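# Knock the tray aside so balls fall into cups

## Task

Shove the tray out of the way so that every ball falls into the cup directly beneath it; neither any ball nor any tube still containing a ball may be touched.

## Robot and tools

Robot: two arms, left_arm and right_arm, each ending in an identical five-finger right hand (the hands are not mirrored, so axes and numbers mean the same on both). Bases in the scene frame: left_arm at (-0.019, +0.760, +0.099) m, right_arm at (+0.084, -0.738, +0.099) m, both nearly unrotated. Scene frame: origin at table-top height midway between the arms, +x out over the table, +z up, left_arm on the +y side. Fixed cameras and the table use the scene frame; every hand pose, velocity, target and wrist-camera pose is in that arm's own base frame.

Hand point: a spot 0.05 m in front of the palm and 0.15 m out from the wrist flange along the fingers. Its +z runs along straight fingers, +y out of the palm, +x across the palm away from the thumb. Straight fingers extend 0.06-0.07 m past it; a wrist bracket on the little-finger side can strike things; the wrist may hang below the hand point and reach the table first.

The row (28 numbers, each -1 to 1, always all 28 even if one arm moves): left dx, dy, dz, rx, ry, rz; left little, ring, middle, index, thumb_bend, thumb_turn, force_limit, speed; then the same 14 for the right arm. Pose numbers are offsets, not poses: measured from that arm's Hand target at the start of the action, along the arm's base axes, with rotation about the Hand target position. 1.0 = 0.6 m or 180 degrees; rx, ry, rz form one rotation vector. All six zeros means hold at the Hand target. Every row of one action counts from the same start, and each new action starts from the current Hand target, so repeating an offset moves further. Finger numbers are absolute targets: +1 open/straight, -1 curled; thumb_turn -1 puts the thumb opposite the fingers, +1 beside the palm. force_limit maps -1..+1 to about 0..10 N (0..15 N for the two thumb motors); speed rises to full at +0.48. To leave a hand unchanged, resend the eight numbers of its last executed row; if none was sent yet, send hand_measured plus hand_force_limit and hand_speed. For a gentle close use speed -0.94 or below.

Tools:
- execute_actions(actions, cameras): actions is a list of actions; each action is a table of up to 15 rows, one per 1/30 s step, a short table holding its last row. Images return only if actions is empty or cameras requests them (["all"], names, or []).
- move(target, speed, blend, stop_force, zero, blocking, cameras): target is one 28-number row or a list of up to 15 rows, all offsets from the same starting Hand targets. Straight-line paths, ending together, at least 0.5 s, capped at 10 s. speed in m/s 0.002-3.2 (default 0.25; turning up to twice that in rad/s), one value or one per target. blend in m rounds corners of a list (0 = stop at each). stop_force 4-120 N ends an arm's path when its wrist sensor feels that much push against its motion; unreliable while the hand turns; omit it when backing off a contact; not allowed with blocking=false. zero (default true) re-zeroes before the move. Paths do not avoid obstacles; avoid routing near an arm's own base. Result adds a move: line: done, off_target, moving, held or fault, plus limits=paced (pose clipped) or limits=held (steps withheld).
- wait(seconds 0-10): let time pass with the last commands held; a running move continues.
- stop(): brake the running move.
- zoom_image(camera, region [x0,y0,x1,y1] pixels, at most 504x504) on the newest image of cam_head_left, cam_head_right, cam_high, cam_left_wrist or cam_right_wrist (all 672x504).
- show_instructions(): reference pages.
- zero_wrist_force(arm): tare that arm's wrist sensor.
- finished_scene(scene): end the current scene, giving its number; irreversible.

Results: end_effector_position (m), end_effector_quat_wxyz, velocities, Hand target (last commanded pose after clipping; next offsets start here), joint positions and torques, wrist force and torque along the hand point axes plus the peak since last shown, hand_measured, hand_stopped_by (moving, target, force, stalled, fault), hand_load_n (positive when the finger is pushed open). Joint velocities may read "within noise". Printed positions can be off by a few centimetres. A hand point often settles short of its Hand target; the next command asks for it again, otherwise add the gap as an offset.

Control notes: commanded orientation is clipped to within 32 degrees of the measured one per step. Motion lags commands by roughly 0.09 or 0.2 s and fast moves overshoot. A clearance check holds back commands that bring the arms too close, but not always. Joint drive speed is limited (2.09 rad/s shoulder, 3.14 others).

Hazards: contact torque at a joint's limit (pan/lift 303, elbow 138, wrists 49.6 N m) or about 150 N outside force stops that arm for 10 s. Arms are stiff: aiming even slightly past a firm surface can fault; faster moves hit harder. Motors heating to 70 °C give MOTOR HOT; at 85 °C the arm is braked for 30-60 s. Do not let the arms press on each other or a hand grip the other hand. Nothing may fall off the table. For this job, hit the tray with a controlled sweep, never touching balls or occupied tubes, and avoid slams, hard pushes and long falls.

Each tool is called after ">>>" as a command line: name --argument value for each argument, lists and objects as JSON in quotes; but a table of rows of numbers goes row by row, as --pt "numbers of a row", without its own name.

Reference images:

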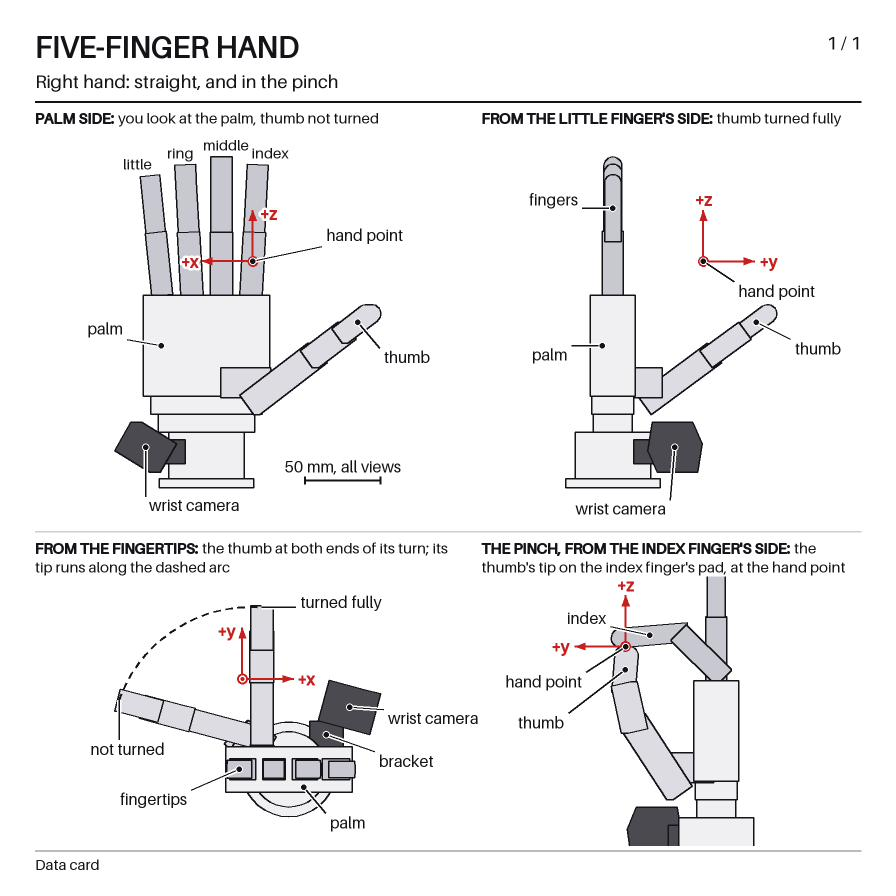

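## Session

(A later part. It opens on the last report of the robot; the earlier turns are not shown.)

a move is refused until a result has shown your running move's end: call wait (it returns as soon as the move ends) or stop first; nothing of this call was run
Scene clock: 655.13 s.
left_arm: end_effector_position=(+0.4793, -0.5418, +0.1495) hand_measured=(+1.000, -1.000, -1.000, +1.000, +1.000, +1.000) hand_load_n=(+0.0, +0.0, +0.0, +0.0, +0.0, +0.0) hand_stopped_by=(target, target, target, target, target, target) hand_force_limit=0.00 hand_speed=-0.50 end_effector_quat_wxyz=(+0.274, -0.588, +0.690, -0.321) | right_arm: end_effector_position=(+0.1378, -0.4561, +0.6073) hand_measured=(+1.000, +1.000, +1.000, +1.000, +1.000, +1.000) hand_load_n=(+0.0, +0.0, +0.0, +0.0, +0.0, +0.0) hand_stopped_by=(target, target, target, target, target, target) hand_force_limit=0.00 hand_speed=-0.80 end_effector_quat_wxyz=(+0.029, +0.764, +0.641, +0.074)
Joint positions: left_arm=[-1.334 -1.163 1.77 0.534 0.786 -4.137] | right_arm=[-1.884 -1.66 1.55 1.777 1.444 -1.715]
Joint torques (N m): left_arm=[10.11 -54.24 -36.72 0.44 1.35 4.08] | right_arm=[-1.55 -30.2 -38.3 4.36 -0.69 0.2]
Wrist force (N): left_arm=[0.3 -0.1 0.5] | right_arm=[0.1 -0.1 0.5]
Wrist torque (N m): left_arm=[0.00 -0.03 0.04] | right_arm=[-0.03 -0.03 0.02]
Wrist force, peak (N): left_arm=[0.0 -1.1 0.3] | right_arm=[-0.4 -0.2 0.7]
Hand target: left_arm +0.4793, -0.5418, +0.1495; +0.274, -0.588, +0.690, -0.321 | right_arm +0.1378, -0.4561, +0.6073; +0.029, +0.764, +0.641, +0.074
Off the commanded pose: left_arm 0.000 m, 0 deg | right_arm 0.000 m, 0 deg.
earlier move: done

>>> move --target '[0.14, -0.012, -0.21, 0,0,0, 1,-1,-1,1,1,1,0,-0.5, 0,0,0,0,0,0, 1,1,1,1,1,1,0,-0.8]' --speed 0.25 --cameras '["all"]'

>>> zoom_image --camera "cam_head_left" --region '[200, 230, 310, 320]'

>>> zoom_image --camera "cam_head_right" --region '[200, 230, 310, 320]'

>>> zoom_image --camera "cam_high" --region '[360, 200, 500, 350]'

>>> zoom_image --camera "cam_left_wrist" --region '[150, 0, 402, 252]'

Scene clock: 666.17 s.
left_arm: end_effector_position=(+0.5633, -0.5491, +0.0236) hand_measured=(+1.000, -1.000, -1.000, +1.000, +1.000, +1.000) hand_load_n=(-0.5, +0.0, +0.0, +0.0, +0.0, +0.0) hand_stopped_by=(target, target, target, target, target, target) hand_force_limit=0.00 hand_speed=-0.50 end_effector_quat_wxyz=(+0.274, -0.588, +0.690, -0.321) | right_arm: end_effector_position=(+0.1378, -0.4561, +0.6073) hand_measured=(+1.000, +1.000, +1.000, +1.000, +1.000, +1.000) hand_load_n=(+0.0, +0.0, +0.0, -0.5, +0.0, +0.0) hand_stopped_by=(target, target, target, target, target, target) hand_force_limit=0.00 hand_speed=-0.80 end_effector_quat_wxyz=(+0.029, +0.764, +0.641, +0.074)
Joint positions: left_arm=[-1.21 -0.982 1.728 0.291 0.844 -3.986] | right_arm=[-1.884 -1.66 1.55 1.777 1.444 -1.715]
Joint torques (N m): left_arm=[5.58 -62.1 -21.09 1.38 -4.25 -2.6] | right_arm=[-1.85 -30.26 -37.84 4.56 -0.6 0.07]
Wrist force (N): left_arm=[0.1 -1.3 0.4] | right_arm=[0.0 -0.1 0.4]
Wrist torque (N m): left_arm=[-0.15 -0.05 0.06] | right_arm=[-0.03 -0.02 0.01]
Wrist force, peak (N): left_arm=[-0.5 -0.8 2.8] | right_arm=[-0.2 0.1 0.9]
Hand target: left_arm +0.5633, -0.5490, +0.0235; +0.274, -0.588, +0.690, -0.321 | right_arm +0.1378, -0.4561, +0.6073; +0.029, +0.764, +0.641, +0.074
Off the commanded pose: left_arm 0.000 m, 0 deg | right_arm 0.000 m, 0 deg.
move: done

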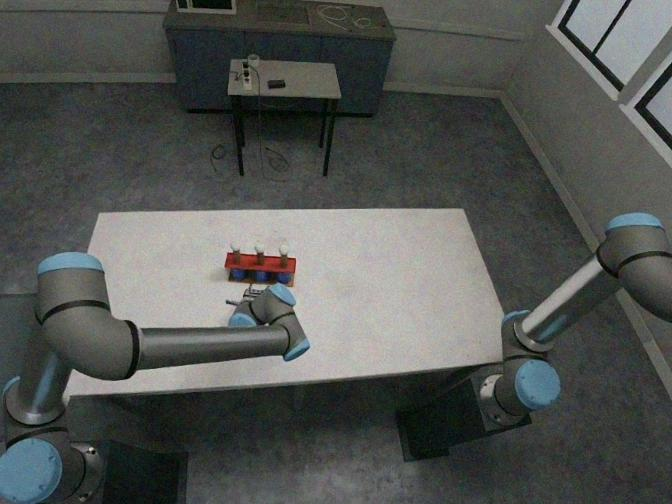

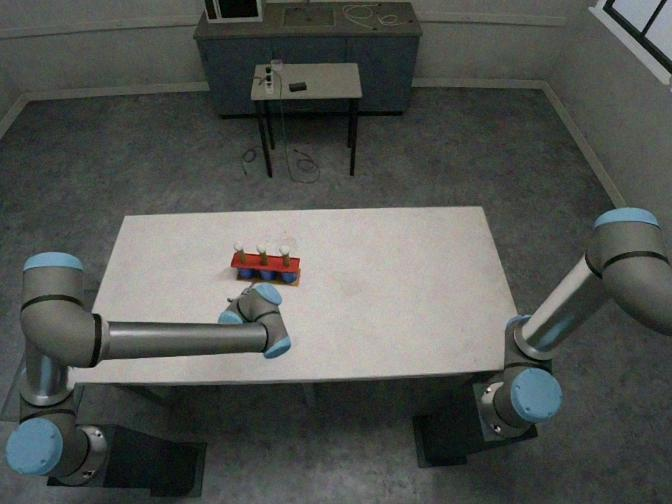

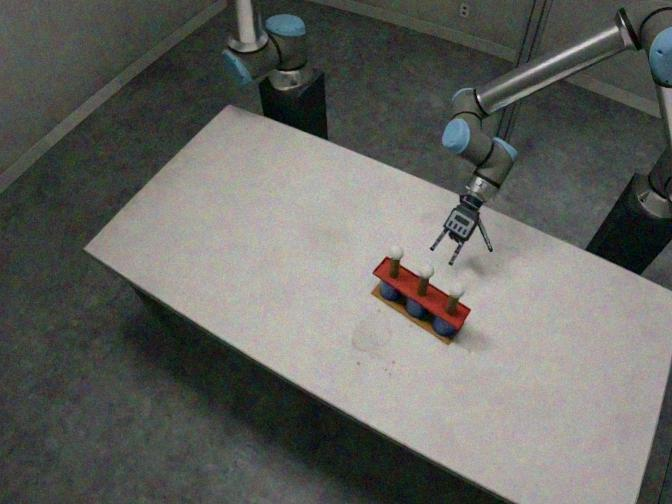

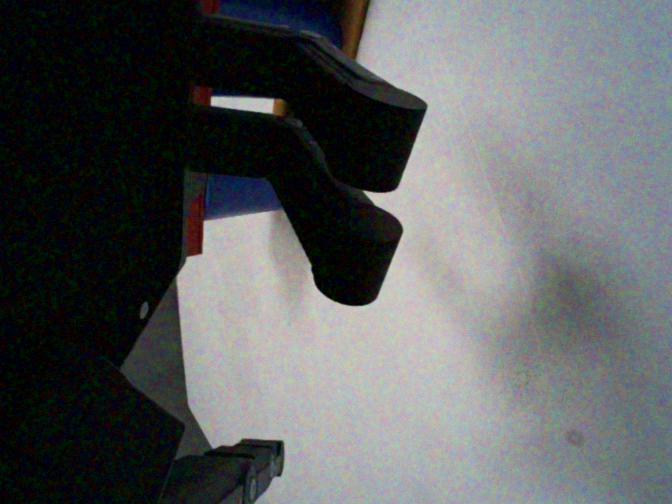

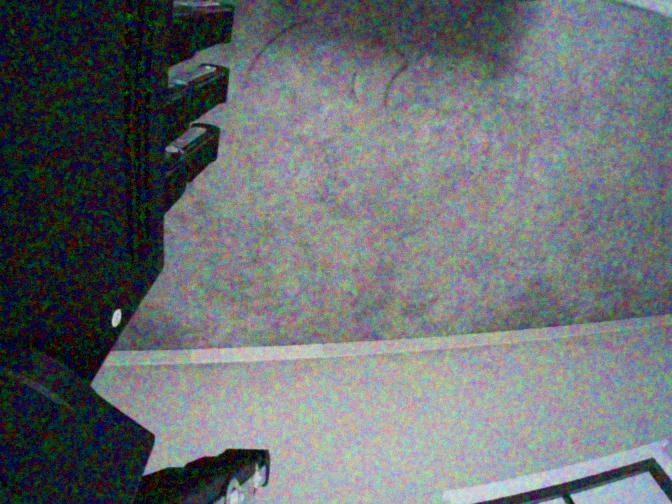

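Scaled by 4.582 from the camera's 672x504 image, which has a finer 960x720 frame.

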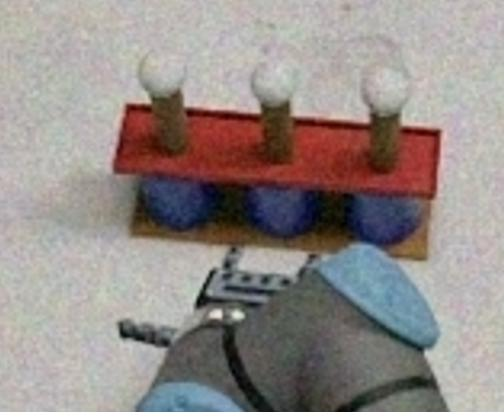

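Scaled by 4.582 from the camera's 672x504 image, which has a finer 960x720 frame.

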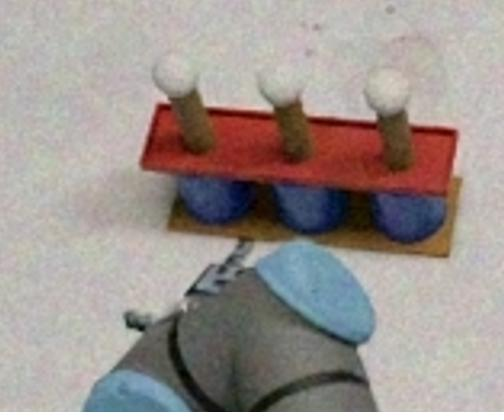

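Scaled by 3.360 from the camera's 672x504 image, which has a finer 960x720 frame.

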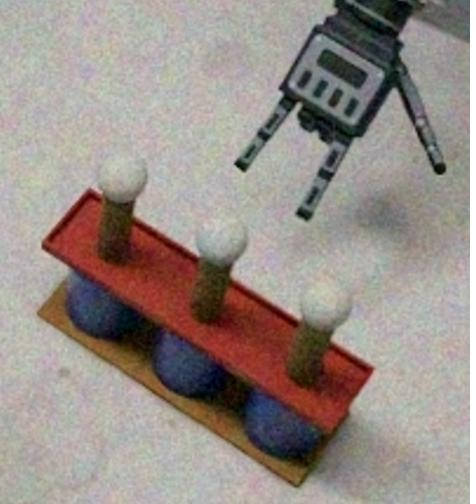

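Scaled by 2.000 from the camera's 672x504 image, which has a finer 960x720 frame.

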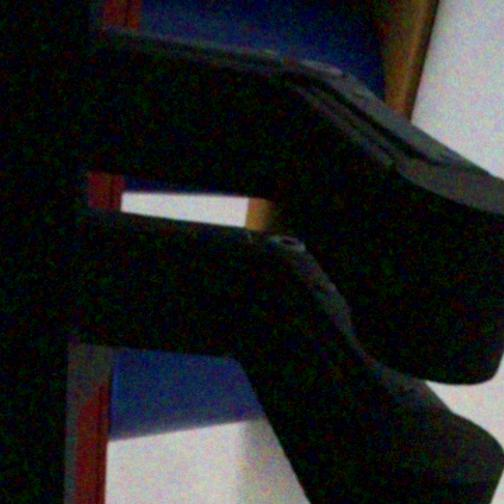

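>>> zoom_image --camera "cam_head_left" --region '[220, 235, 300, 295]'

>>> zoom_image --camera "cam_head_right" --region '[225, 235, 305, 295]'

>>> zoom_image --camera "cam_high" --region '[365, 240, 475, 330]'

Scaled by 6.300 from the camera's 672x504 image, which has a finer 960x720 frame.

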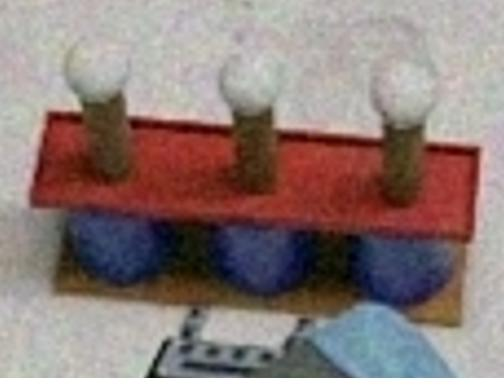

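Scaled by 6.300 from the camera's 672x504 image, which has a finer 960x720 frame.

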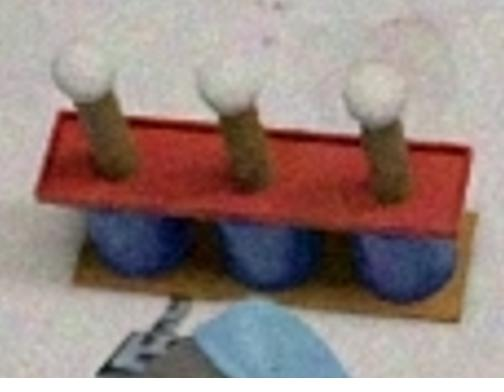

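Scaled by 4.582 from the camera's 672x504 image, which has a finer 960x720 frame.

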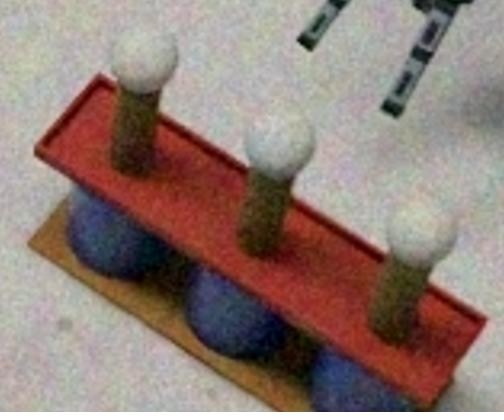

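>>> move --target '[0.0845, 0.0032, -0.03, 0,0,0, 1,-1,-1,1,1,1,0,-0.5, 0,0,0,0,0,0, 1,1,1,1,1,1,0,-0.8]' --speed 0.1 --cameras '["all"]'

>>> zoom_image --camera "cam_head_left" --region '[220, 235, 300, 295]'

>>> zoom_image --camera "cam_head_right" --region '[225, 235, 305, 295]'

>>> zoom_image --camera "cam_high" --region '[365, 240, 475, 330]'

>>> zoom_image --camera "cam_left_wrist" --region '[150, 0, 350, 200]'

Scene clock: 803.23 s.
left_arm: end_effector_position=(+0.6140, -0.5472, +0.0055) hand_measured=(+1.000, -1.000, -1.000, +1.000, +1.000, +1.000) hand_load_n=(+0.0, +0.0, +0.0, +0.0, +0.0, +0.0) hand_stopped_by=(target, target, target, target, target, target) hand_force_limit=0.00 hand_speed=-0.50 end_effector_quat_wxyz=(+0.274, -0.588, +0.690, -0.321) | right_arm: end_effector_position=(+0.1378, -0.4561, +0.6073) hand_measured=(+1.000, +1.000, +1.000, +1.000, +1.000, +1.000) hand_load_n=(+0.0, +0.0, +0.0, +0.0, +0.0, +0.0) hand_stopped_by=(target, target, target, target, target, target) hand_force_limit=0.00 hand_speed=-0.80 end_effector_quat_wxyz=(+0.029, +0.764, +0.641, +0.074)
Joint positions: left_arm=[-1.14 -0.935 1.672 0.249 0.882 -3.907] | right_arm=[-1.884 -1.66 1.55 1.777 1.444 -1.715]
Joint torques (N m): left_arm=[-8.82 -88.56 -20.69 5.46 -3.83 -4.09] | right_arm=[-2.21 -29.59 -36.3 4.56 -1.03 0.69]
Wrist force (N): left_arm=[0.0 -0.8 0.4] | right_arm=[0.1 0.1 0.3]
Wrist torque (N m): left_arm=[-0.07 -0.03 0.09] | right_arm=[0.00 -0.03 0.01]
Wrist force, peak (N): left_arm=[-0.3 -1.2 1.4] | right_arm=[-0.4 0.1 0.7]
Hand target: left_arm +0.6140, -0.5471, +0.0055; +0.274, -0.588, +0.690, -0.321 | right_arm +0.1378, -0.4561, +0.6073; +0.029, +0.764, +0.641, +0.074
Off the commanded pose: left_arm 0.000 m, 0 deg | right_arm 0.000 m, 0 deg.
move: done

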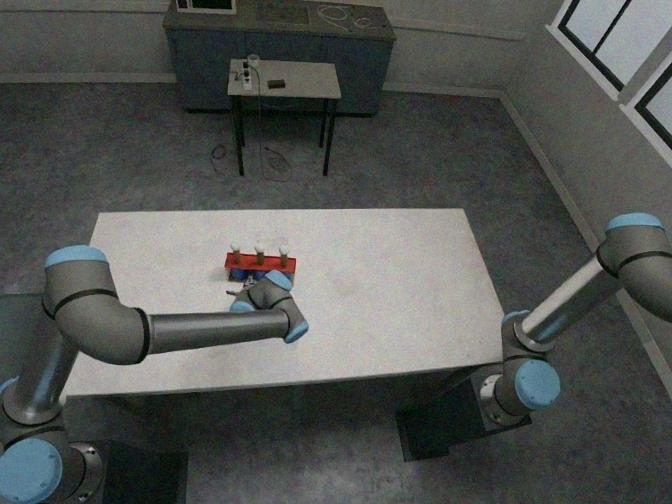

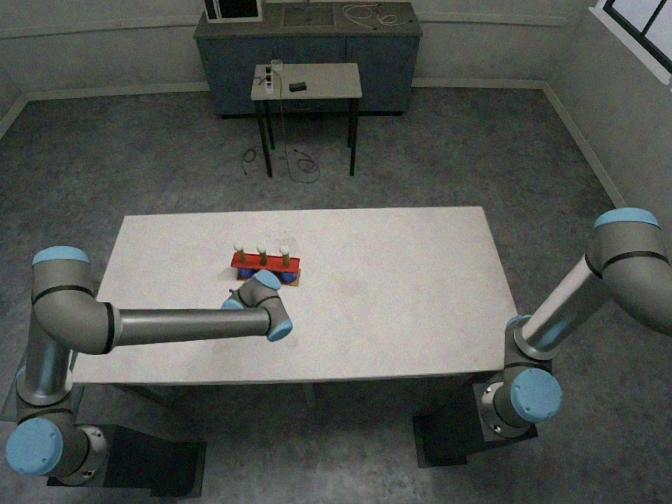

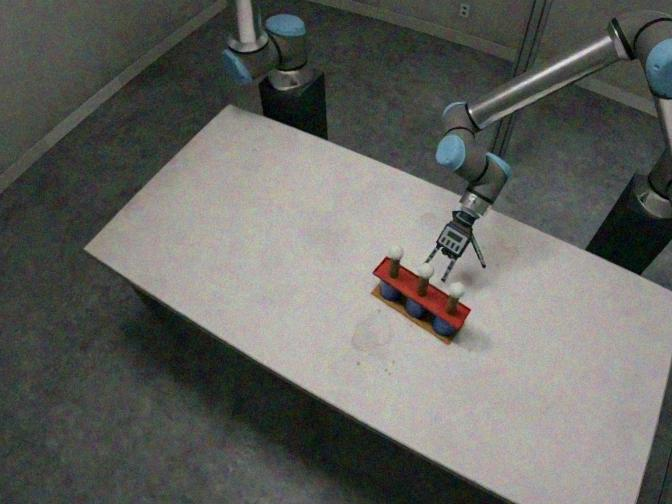

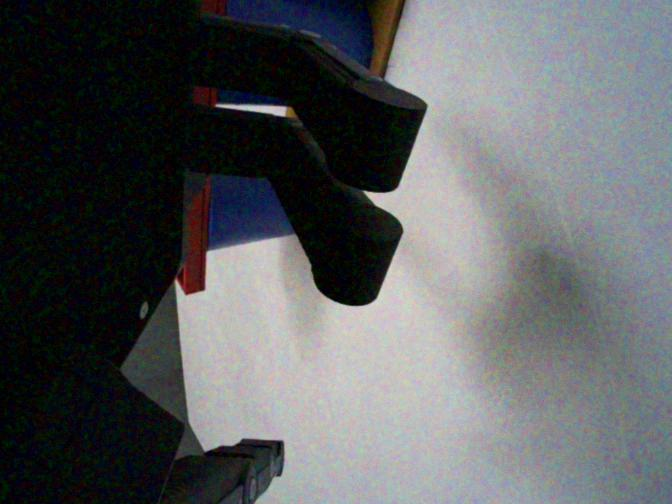

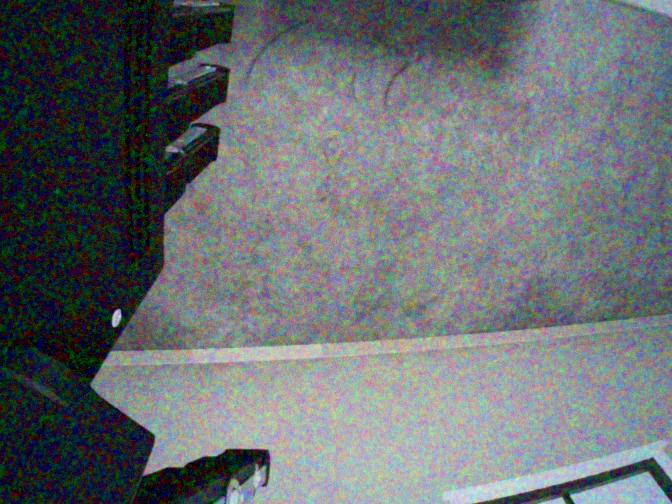

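Scaled by 6.300 from the camera's 672x504 image, which has a finer 960x720 frame.

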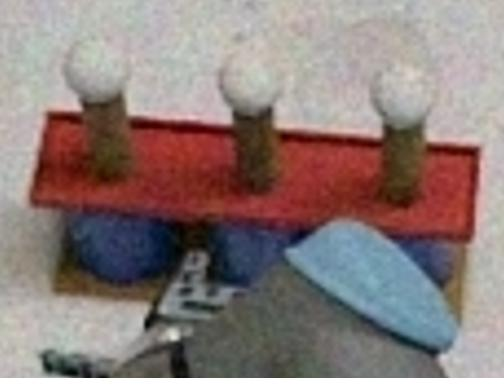

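Scaled by 6.300 from the camera's 672x504 image, which has a finer 960x720 frame.

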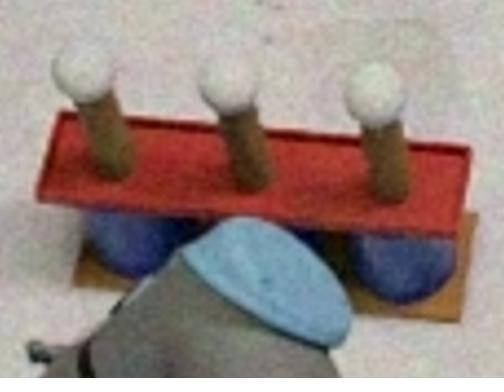

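Scaled by 4.582 from the camera's 672x504 image, which has a finer 960x720 frame.

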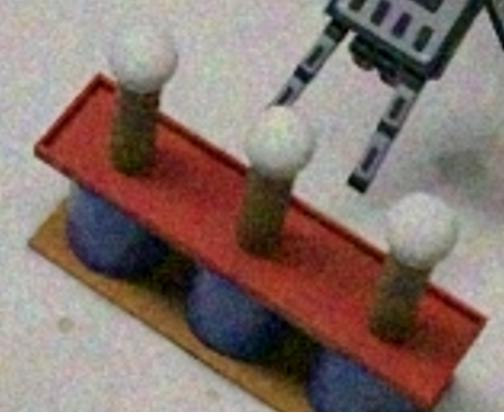

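Scaled by 2.520 from the camera's 672x504 image, which has a finer 960x720 frame.

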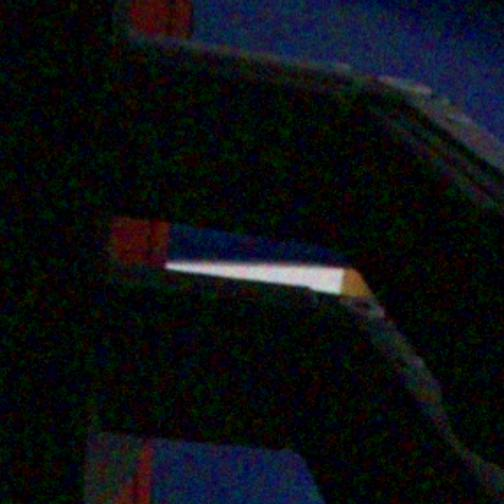

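>>> zoom_image --camera "cam_head_left" --region '[235, 260, 275, 290]'

>>> zoom_image --camera "cam_high" --region '[410, 240, 470, 300]'

Scaled by 12.600 from the camera's 672x504 image, which has a finer 960x720 frame.

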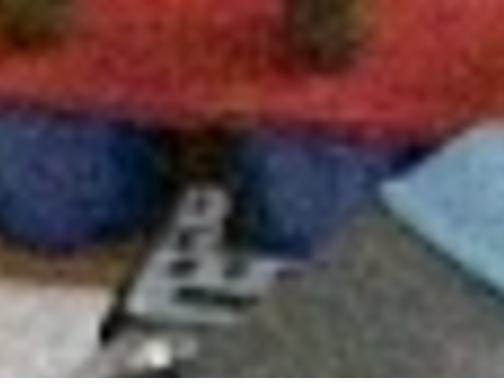

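Scaled by 8.400 from the camera's 672x504 image, which has a finer 960x720 frame.

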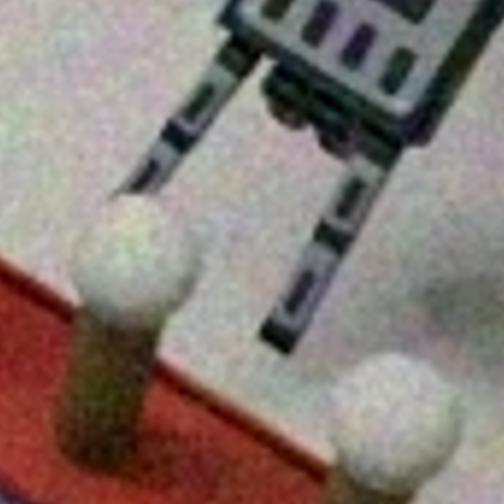

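>>> move --target '[0.0261, 0.0061, -0.005, 0,0,0, 1,-1,-1,1,1,1,0,-0.5, 0,0,0,0,0,0, 1,1,1,1,1,1,0,-0.8]' --speed 0.05 --cameras '["all"]'

>>> zoom_image --camera "cam_head_left" --region '[235, 255, 275, 285]'

>>> zoom_image --camera "cam_high" --region '[410, 250, 470, 310]'

>>> zoom_image --camera "cam_left_wrist" --region '[150, 60, 310, 220]'

Scene clock: 854.50 s.
left_arm: end_effector_position=(+0.6298, -0.5435, +0.0025) hand_measured=(+1.000, -1.000, -1.000, +1.000, +1.000, +1.000) hand_load_n=(+0.0, +0.0, +0.0, +0.0, +0.0, +0.0) hand_stopped_by=(target, target, target, target, target, target) hand_force_limit=0.00 hand_speed=-0.50 end_effector_quat_wxyz=(+0.274, -0.588, +0.690, -0.321) | right_arm: end_effector_position=(+0.1378, -0.4561, +0.6073) hand_measured=(+1.000, +1.000, +1.000, +1.000, +1.000, +1.000) hand_load_n=(+0.0, +0.0, +0.0, +0.0, +0.0, +0.0) hand_stopped_by=(target, target, target, target, target, target) hand_force_limit=0.00 hand_speed=-0.80 end_effector_quat_wxyz=(+0.029, +0.764, +0.641, +0.074)
Joint positions: left_arm=[-1.117 -0.926 1.658 0.238 0.895 -3.882] | right_arm=[-1.884 -1.66 1.55 1.777 1.444 -1.715]
Joint torques (N m): left_arm=[-12.02 -86.83 -20.01 3.33 -3.74 -3.88] | right_arm=[-2.13 -30.02 -36.69 4.84 -0.83 0.5]
Wrist force (N): left_arm=[0.1 -0.9 0.2] | right_arm=[0.0 0.1 0.4]
Wrist torque (N m): left_arm=[-0.08 -0.03 -0.07] | right_arm=[0.00 -0.01 0.00]
Wrist force, peak (N): left_arm=[-0.2 -1.2 0.4] | right_arm=[-0.5 0.2 0.6]
Hand target: left_arm +0.6296, -0.5434, +0.0025; +0.274, -0.588, +0.690, -0.321 | right_arm +0.1378, -0.4561, +0.6073; +0.029, +0.764, +0.641, +0.074
Off the commanded pose: left_arm 0.000 m, 0 deg | right_arm 0.000 m, 0 deg.
move: done

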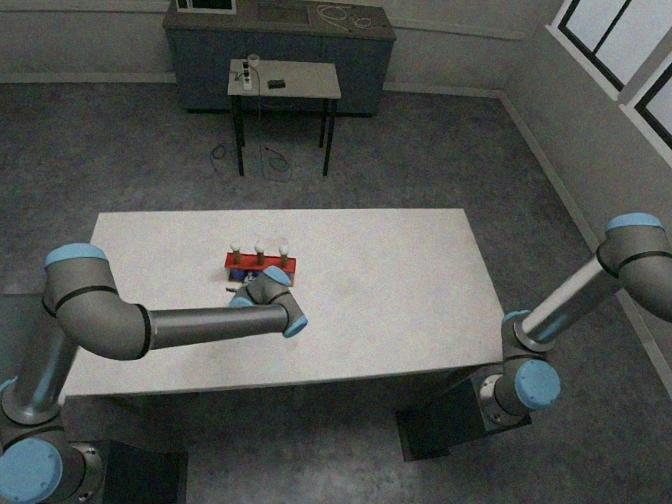

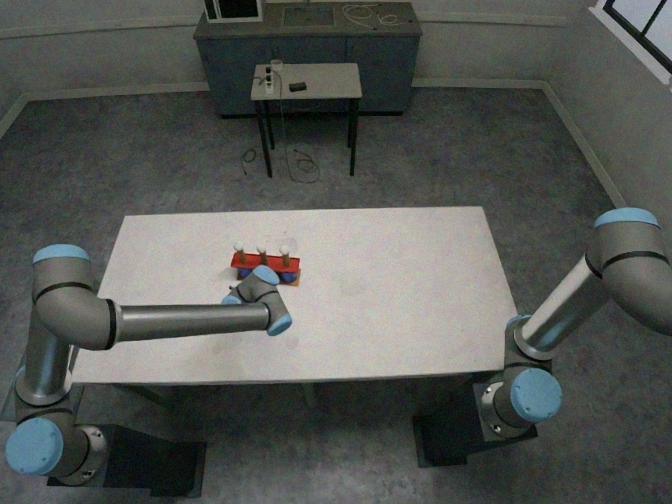

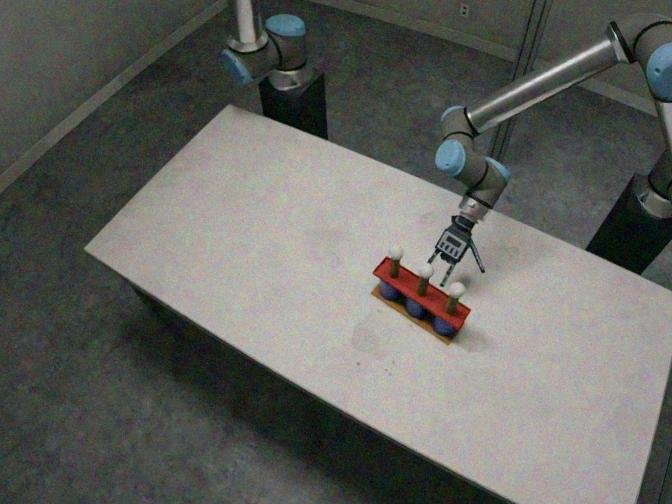

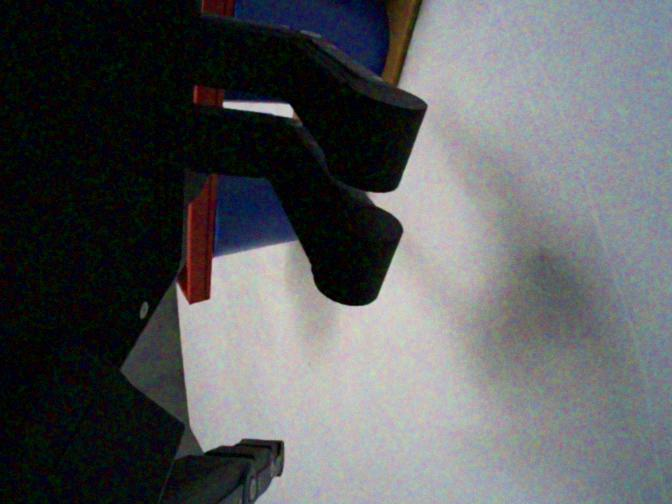

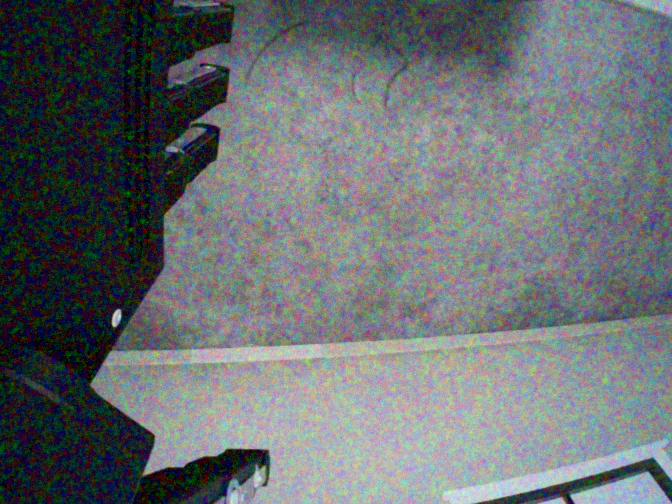

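Scaled by 12.600 from the camera's 672x504 image, which has a finer 960x720 frame.

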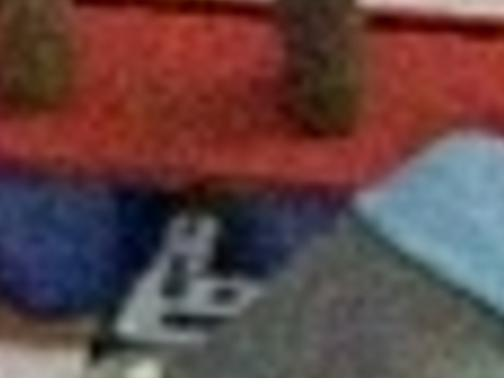

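Scaled by 8.400 from the camera's 672x504 image, which has a finer 960x720 frame.

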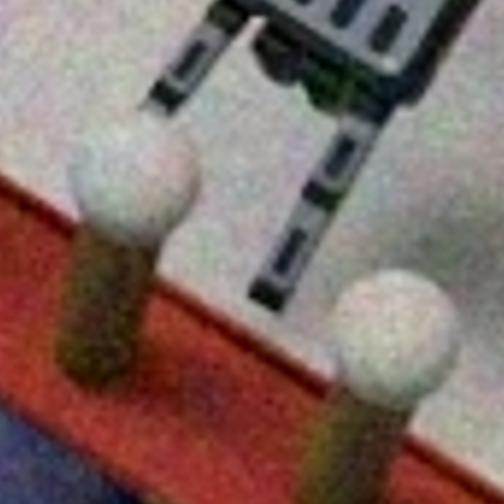

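Scaled by 3.150 from the camera's 672x504 image, which has a finer 960x720 frame.

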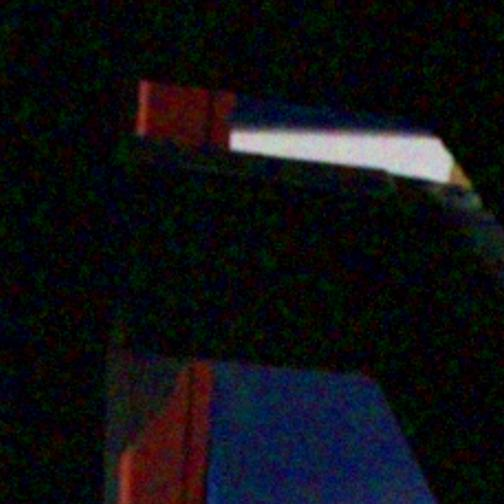

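>>> move --target '[-0.0198, 0.0028, 0, 0,0,0, 1,1,1,1,1,1,0,-0.3, 0,0,0,0,0,0, 1,1,1,1,1,1,0,-0.8]' --speed 0.05 --cameras '["cam_left_wrist", "cam_high", "cam_head_left"]'

>>> zoom_image --camera "cam_left_wrist" --region '[150, 0, 350, 200]'

>>> zoom_image --camera "cam_high" --region '[410, 240, 470, 300]'

>>> zoom_image --camera "cam_head_left" --region '[235, 255, 275, 285]'

Scene clock: 887.63 s.
left_arm: end_effector_position=(+0.6178, -0.5418, +0.0025) hand_measured=(+1.000, +1.000, +1.000, +1.000, +1.000, +1.000) hand_load_n=(+0.0, +0.0, +0.0, +0.0, +0.0, +0.0) hand_stopped_by=(target, target, target, target, target, target) hand_force_limit=0.00 hand_speed=-0.30 end_effector_quat_wxyz=(+0.274, -0.588, +0.690, -0.321) | right_arm: end_effector_position=(+0.1378, -0.4561, +0.6073) hand_measured=(+1.000, +1.000, +1.000, +1.000, +1.000, +1.000) hand_load_n=(+0.0, +0.0, +0.0, +0.0, +0.0, +0.0) hand_stopped_by=(target, target, target, target, target, target) hand_force_limit=0.00 hand_speed=-0.80 end_effector_quat_wxyz=(+0.029, +0.764, +0.641, +0.074)
Joint positions: left_arm=[-1.131 -0.935 1.678 0.237 0.886 -3.898] | right_arm=[-1.884 -1.66 1.55 1.777 1.444 -1.715]
Joint torques (N m): left_arm=[10.96 -65.04 -33.83 0.5 1.16 4.16] | right_arm=[-2.34 -31.1 -37.46 4.6 -0.93 0.17]
Wrist force (N): left_arm=[-0.1 -0.9 0.2] | right_arm=[-0.1 0.1 0.3]
Wrist torque (N m): left_arm=[-0.07 0.00 0.04] | right_arm=[0.00 0.01 0.00]
Wrist force, peak (N): left_arm=[0.0 -1.2 0.3] | right_arm=[0.0 0.0 0.9]
Hand target: left_arm +0.6178, -0.5418, +0.0025; +0.274, -0.588, +0.690, -0.321 | right_arm +0.1378, -0.4561, +0.6073; +0.029, +0.764, +0.641, +0.074
Off the commanded pose: left_arm 0.000 m, 0 deg | right_arm 0.000 m, 0 deg.
move: done
Images, in order (width x height): cam_head_left 672x504, cam_high 672x504, cam_left_wrist 672x504.

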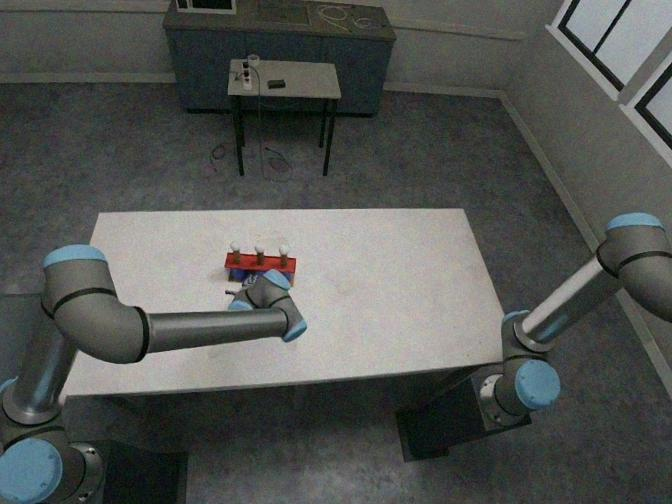

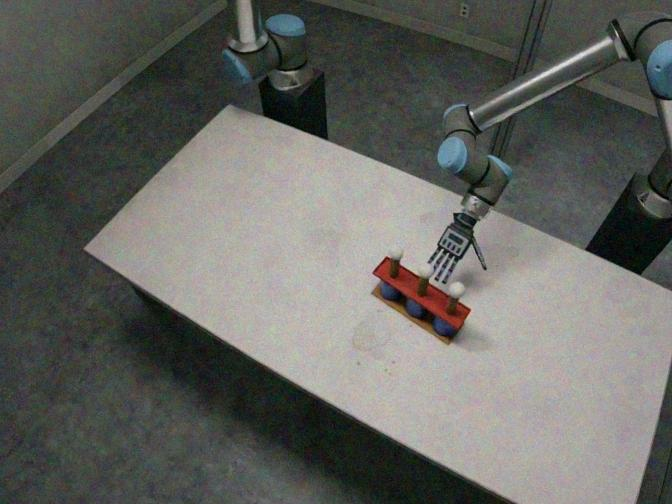

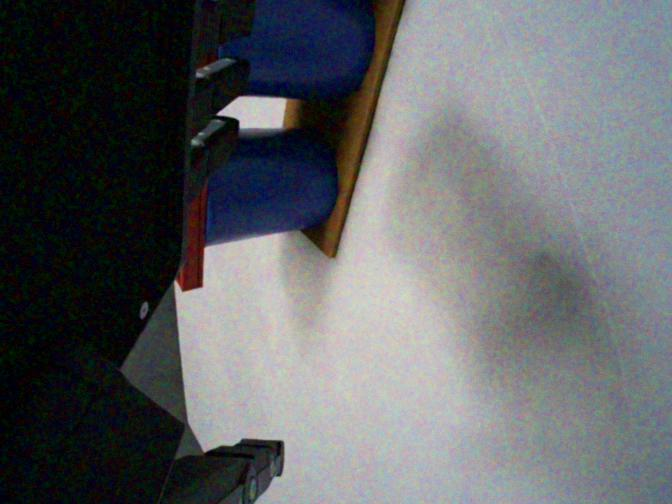

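Scaled by 2.520 from the camera's 672x504 image, which has a finer 960x720 frame.

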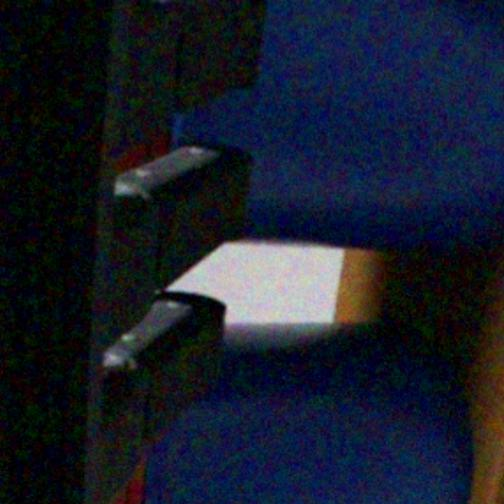

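Scaled by 8.400 from the camera's 672x504 image, which has a finer 960x720 frame.

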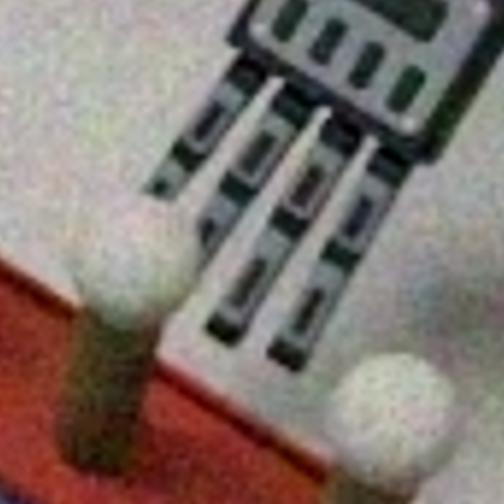

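Scaled by 12.600 from the camera's 672x504 image, which has a finer 960x720 frame.

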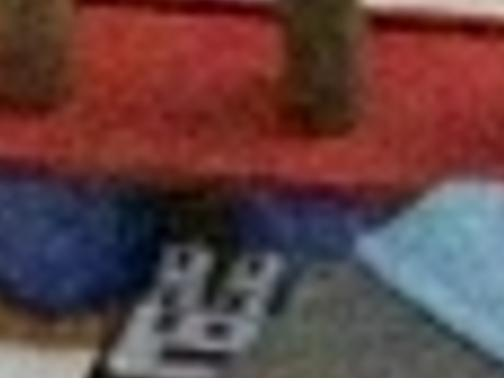

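>>> move --target '[0.0297, -0.0042, -0.005, 0,0,0, 1,0.5,0.5,1,1,1,0,-0.3, 0,0,0,0,0,0, 1,1,1,1,1,1,0,-0.8]' --speed 0.04 --cameras '["cam_left_wrist", "cam_high", "cam_head_left"]'

>>> zoom_image --camera "cam_left_wrist" --region '[150, 0, 350, 200]'

>>> zoom_image --camera "cam_high" --region '[410, 250, 470, 310]'

>>> zoom_image --camera "cam_head_left" --region '[235, 255, 275, 285]'

Scene clock: 1009.10 s.
left_arm: end_effector_position=(+0.6357, -0.5443, -0.0005) hand_measured=(+1.000, +0.500, +0.500, +1.000, +1.000, +1.000) hand_load_n=(+0.0, +0.0, +0.0, +0.0, -0.5, +0.0) hand_stopped_by=(target, target, target, target, target, target) hand_force_limit=0.00 hand_speed=-0.30 end_effector_quat_wxyz=(+0.274, -0.588, +0.690, -0.321) | right_arm: end_effector_position=(+0.1378, -0.4561, +0.6073) hand_measured=(+1.000, +1.000, +1.000, +1.000, +1.000, +1.000) hand_load_n=(+0.0, +0.0, +0.0, +0.0, +0.0, +0.0) hand_stopped_by=(target, target, target, target, target, target) hand_force_limit=0.00 hand_speed=-0.80 end_effector_quat_wxyz=(+0.029, +0.764, +0.641, +0.074)
Joint positions: left_arm=[-1.109 -0.918 1.649 0.234 0.899 -3.874] | right_arm=[-1.884 -1.66 1.55 1.777 1.444 -1.715]
Joint torques (N m): left_arm=[-9.31 -88.39 -20.07 1.49 -3.04 -3.52] | right_arm=[-1.42 -31.69 -37.88 4.87 -1.02 0.66]
Wrist force (N): left_arm=[0.1 -0.7 0.1] | right_arm=[-0.2 0.0 0.5]
Wrist torque (N m): left_arm=[-0.04 -0.04 -0.07] | right_arm=[-0.03 0.03 -0.01]
Wrist force, peak (N): left_arm=[0.0 -1.1 0.6] | right_arm=[-0.2 -0.1 0.9]
Hand target: left_arm +0.6356, -0.5443, -0.0005; +0.274, -0.588, +0.690, -0.321 | right_arm +0.1378, -0.4561, +0.6073; +0.029, +0.764, +0.641, +0.074
Off the commanded pose: left_arm 0.000 m, 0 deg | right_arm 0.000 m, 0 deg.
move: done
Images, in order (width x height): cam_head_left 672x504, cam_high 672x504, cam_left_wrist 672x504.

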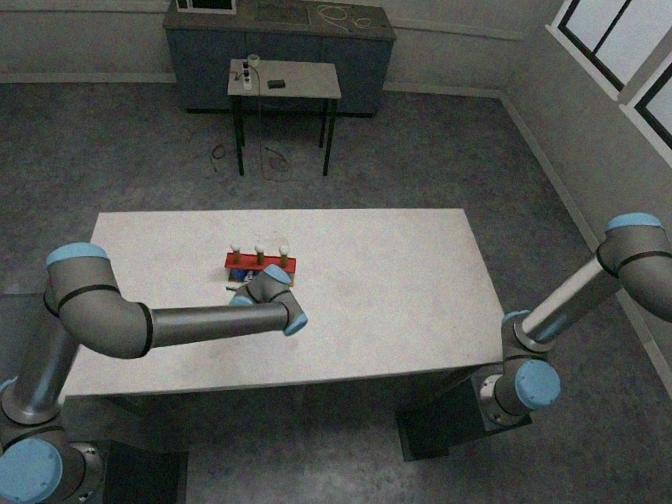

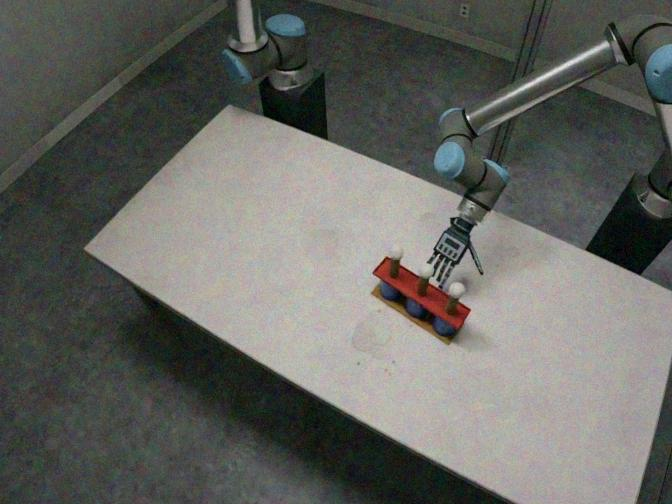

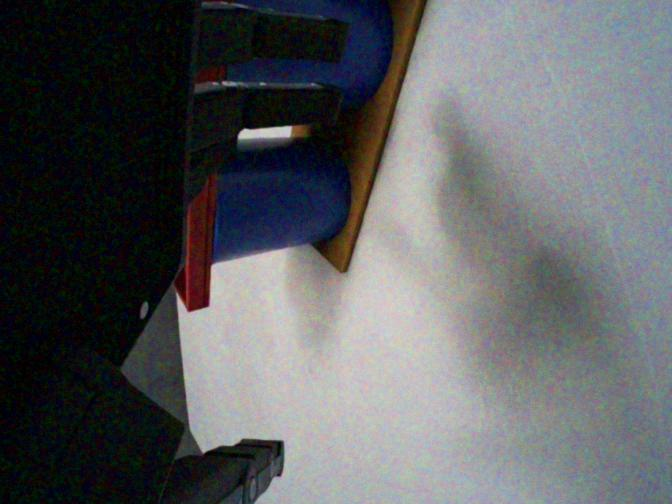

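Scaled by 2.520 from the camera's 672x504 image, which has a finer 960x720 frame.

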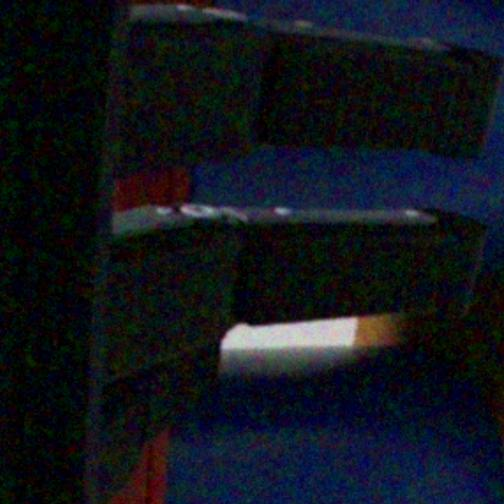

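Scaled by 8.400 from the camera's 672x504 image, which has a finer 960x720 frame.

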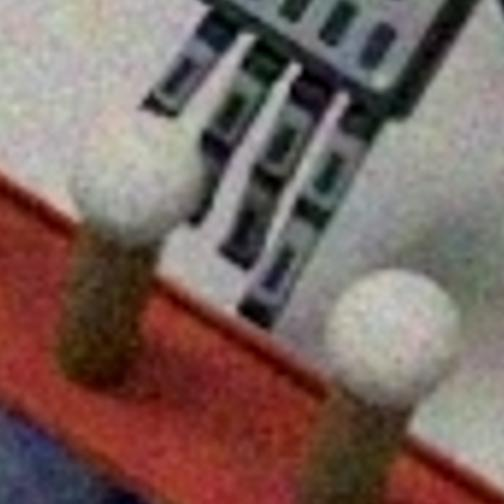

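Scaled by 12.600 from the camera's 672x504 image, which has a finer 960x720 frame.

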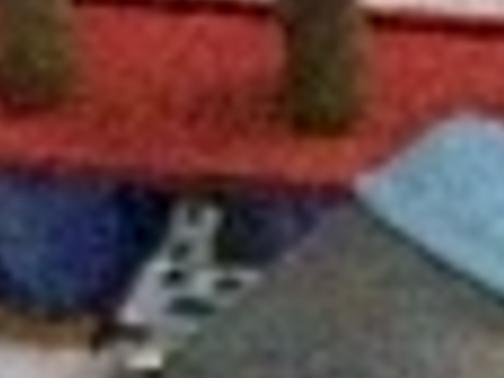

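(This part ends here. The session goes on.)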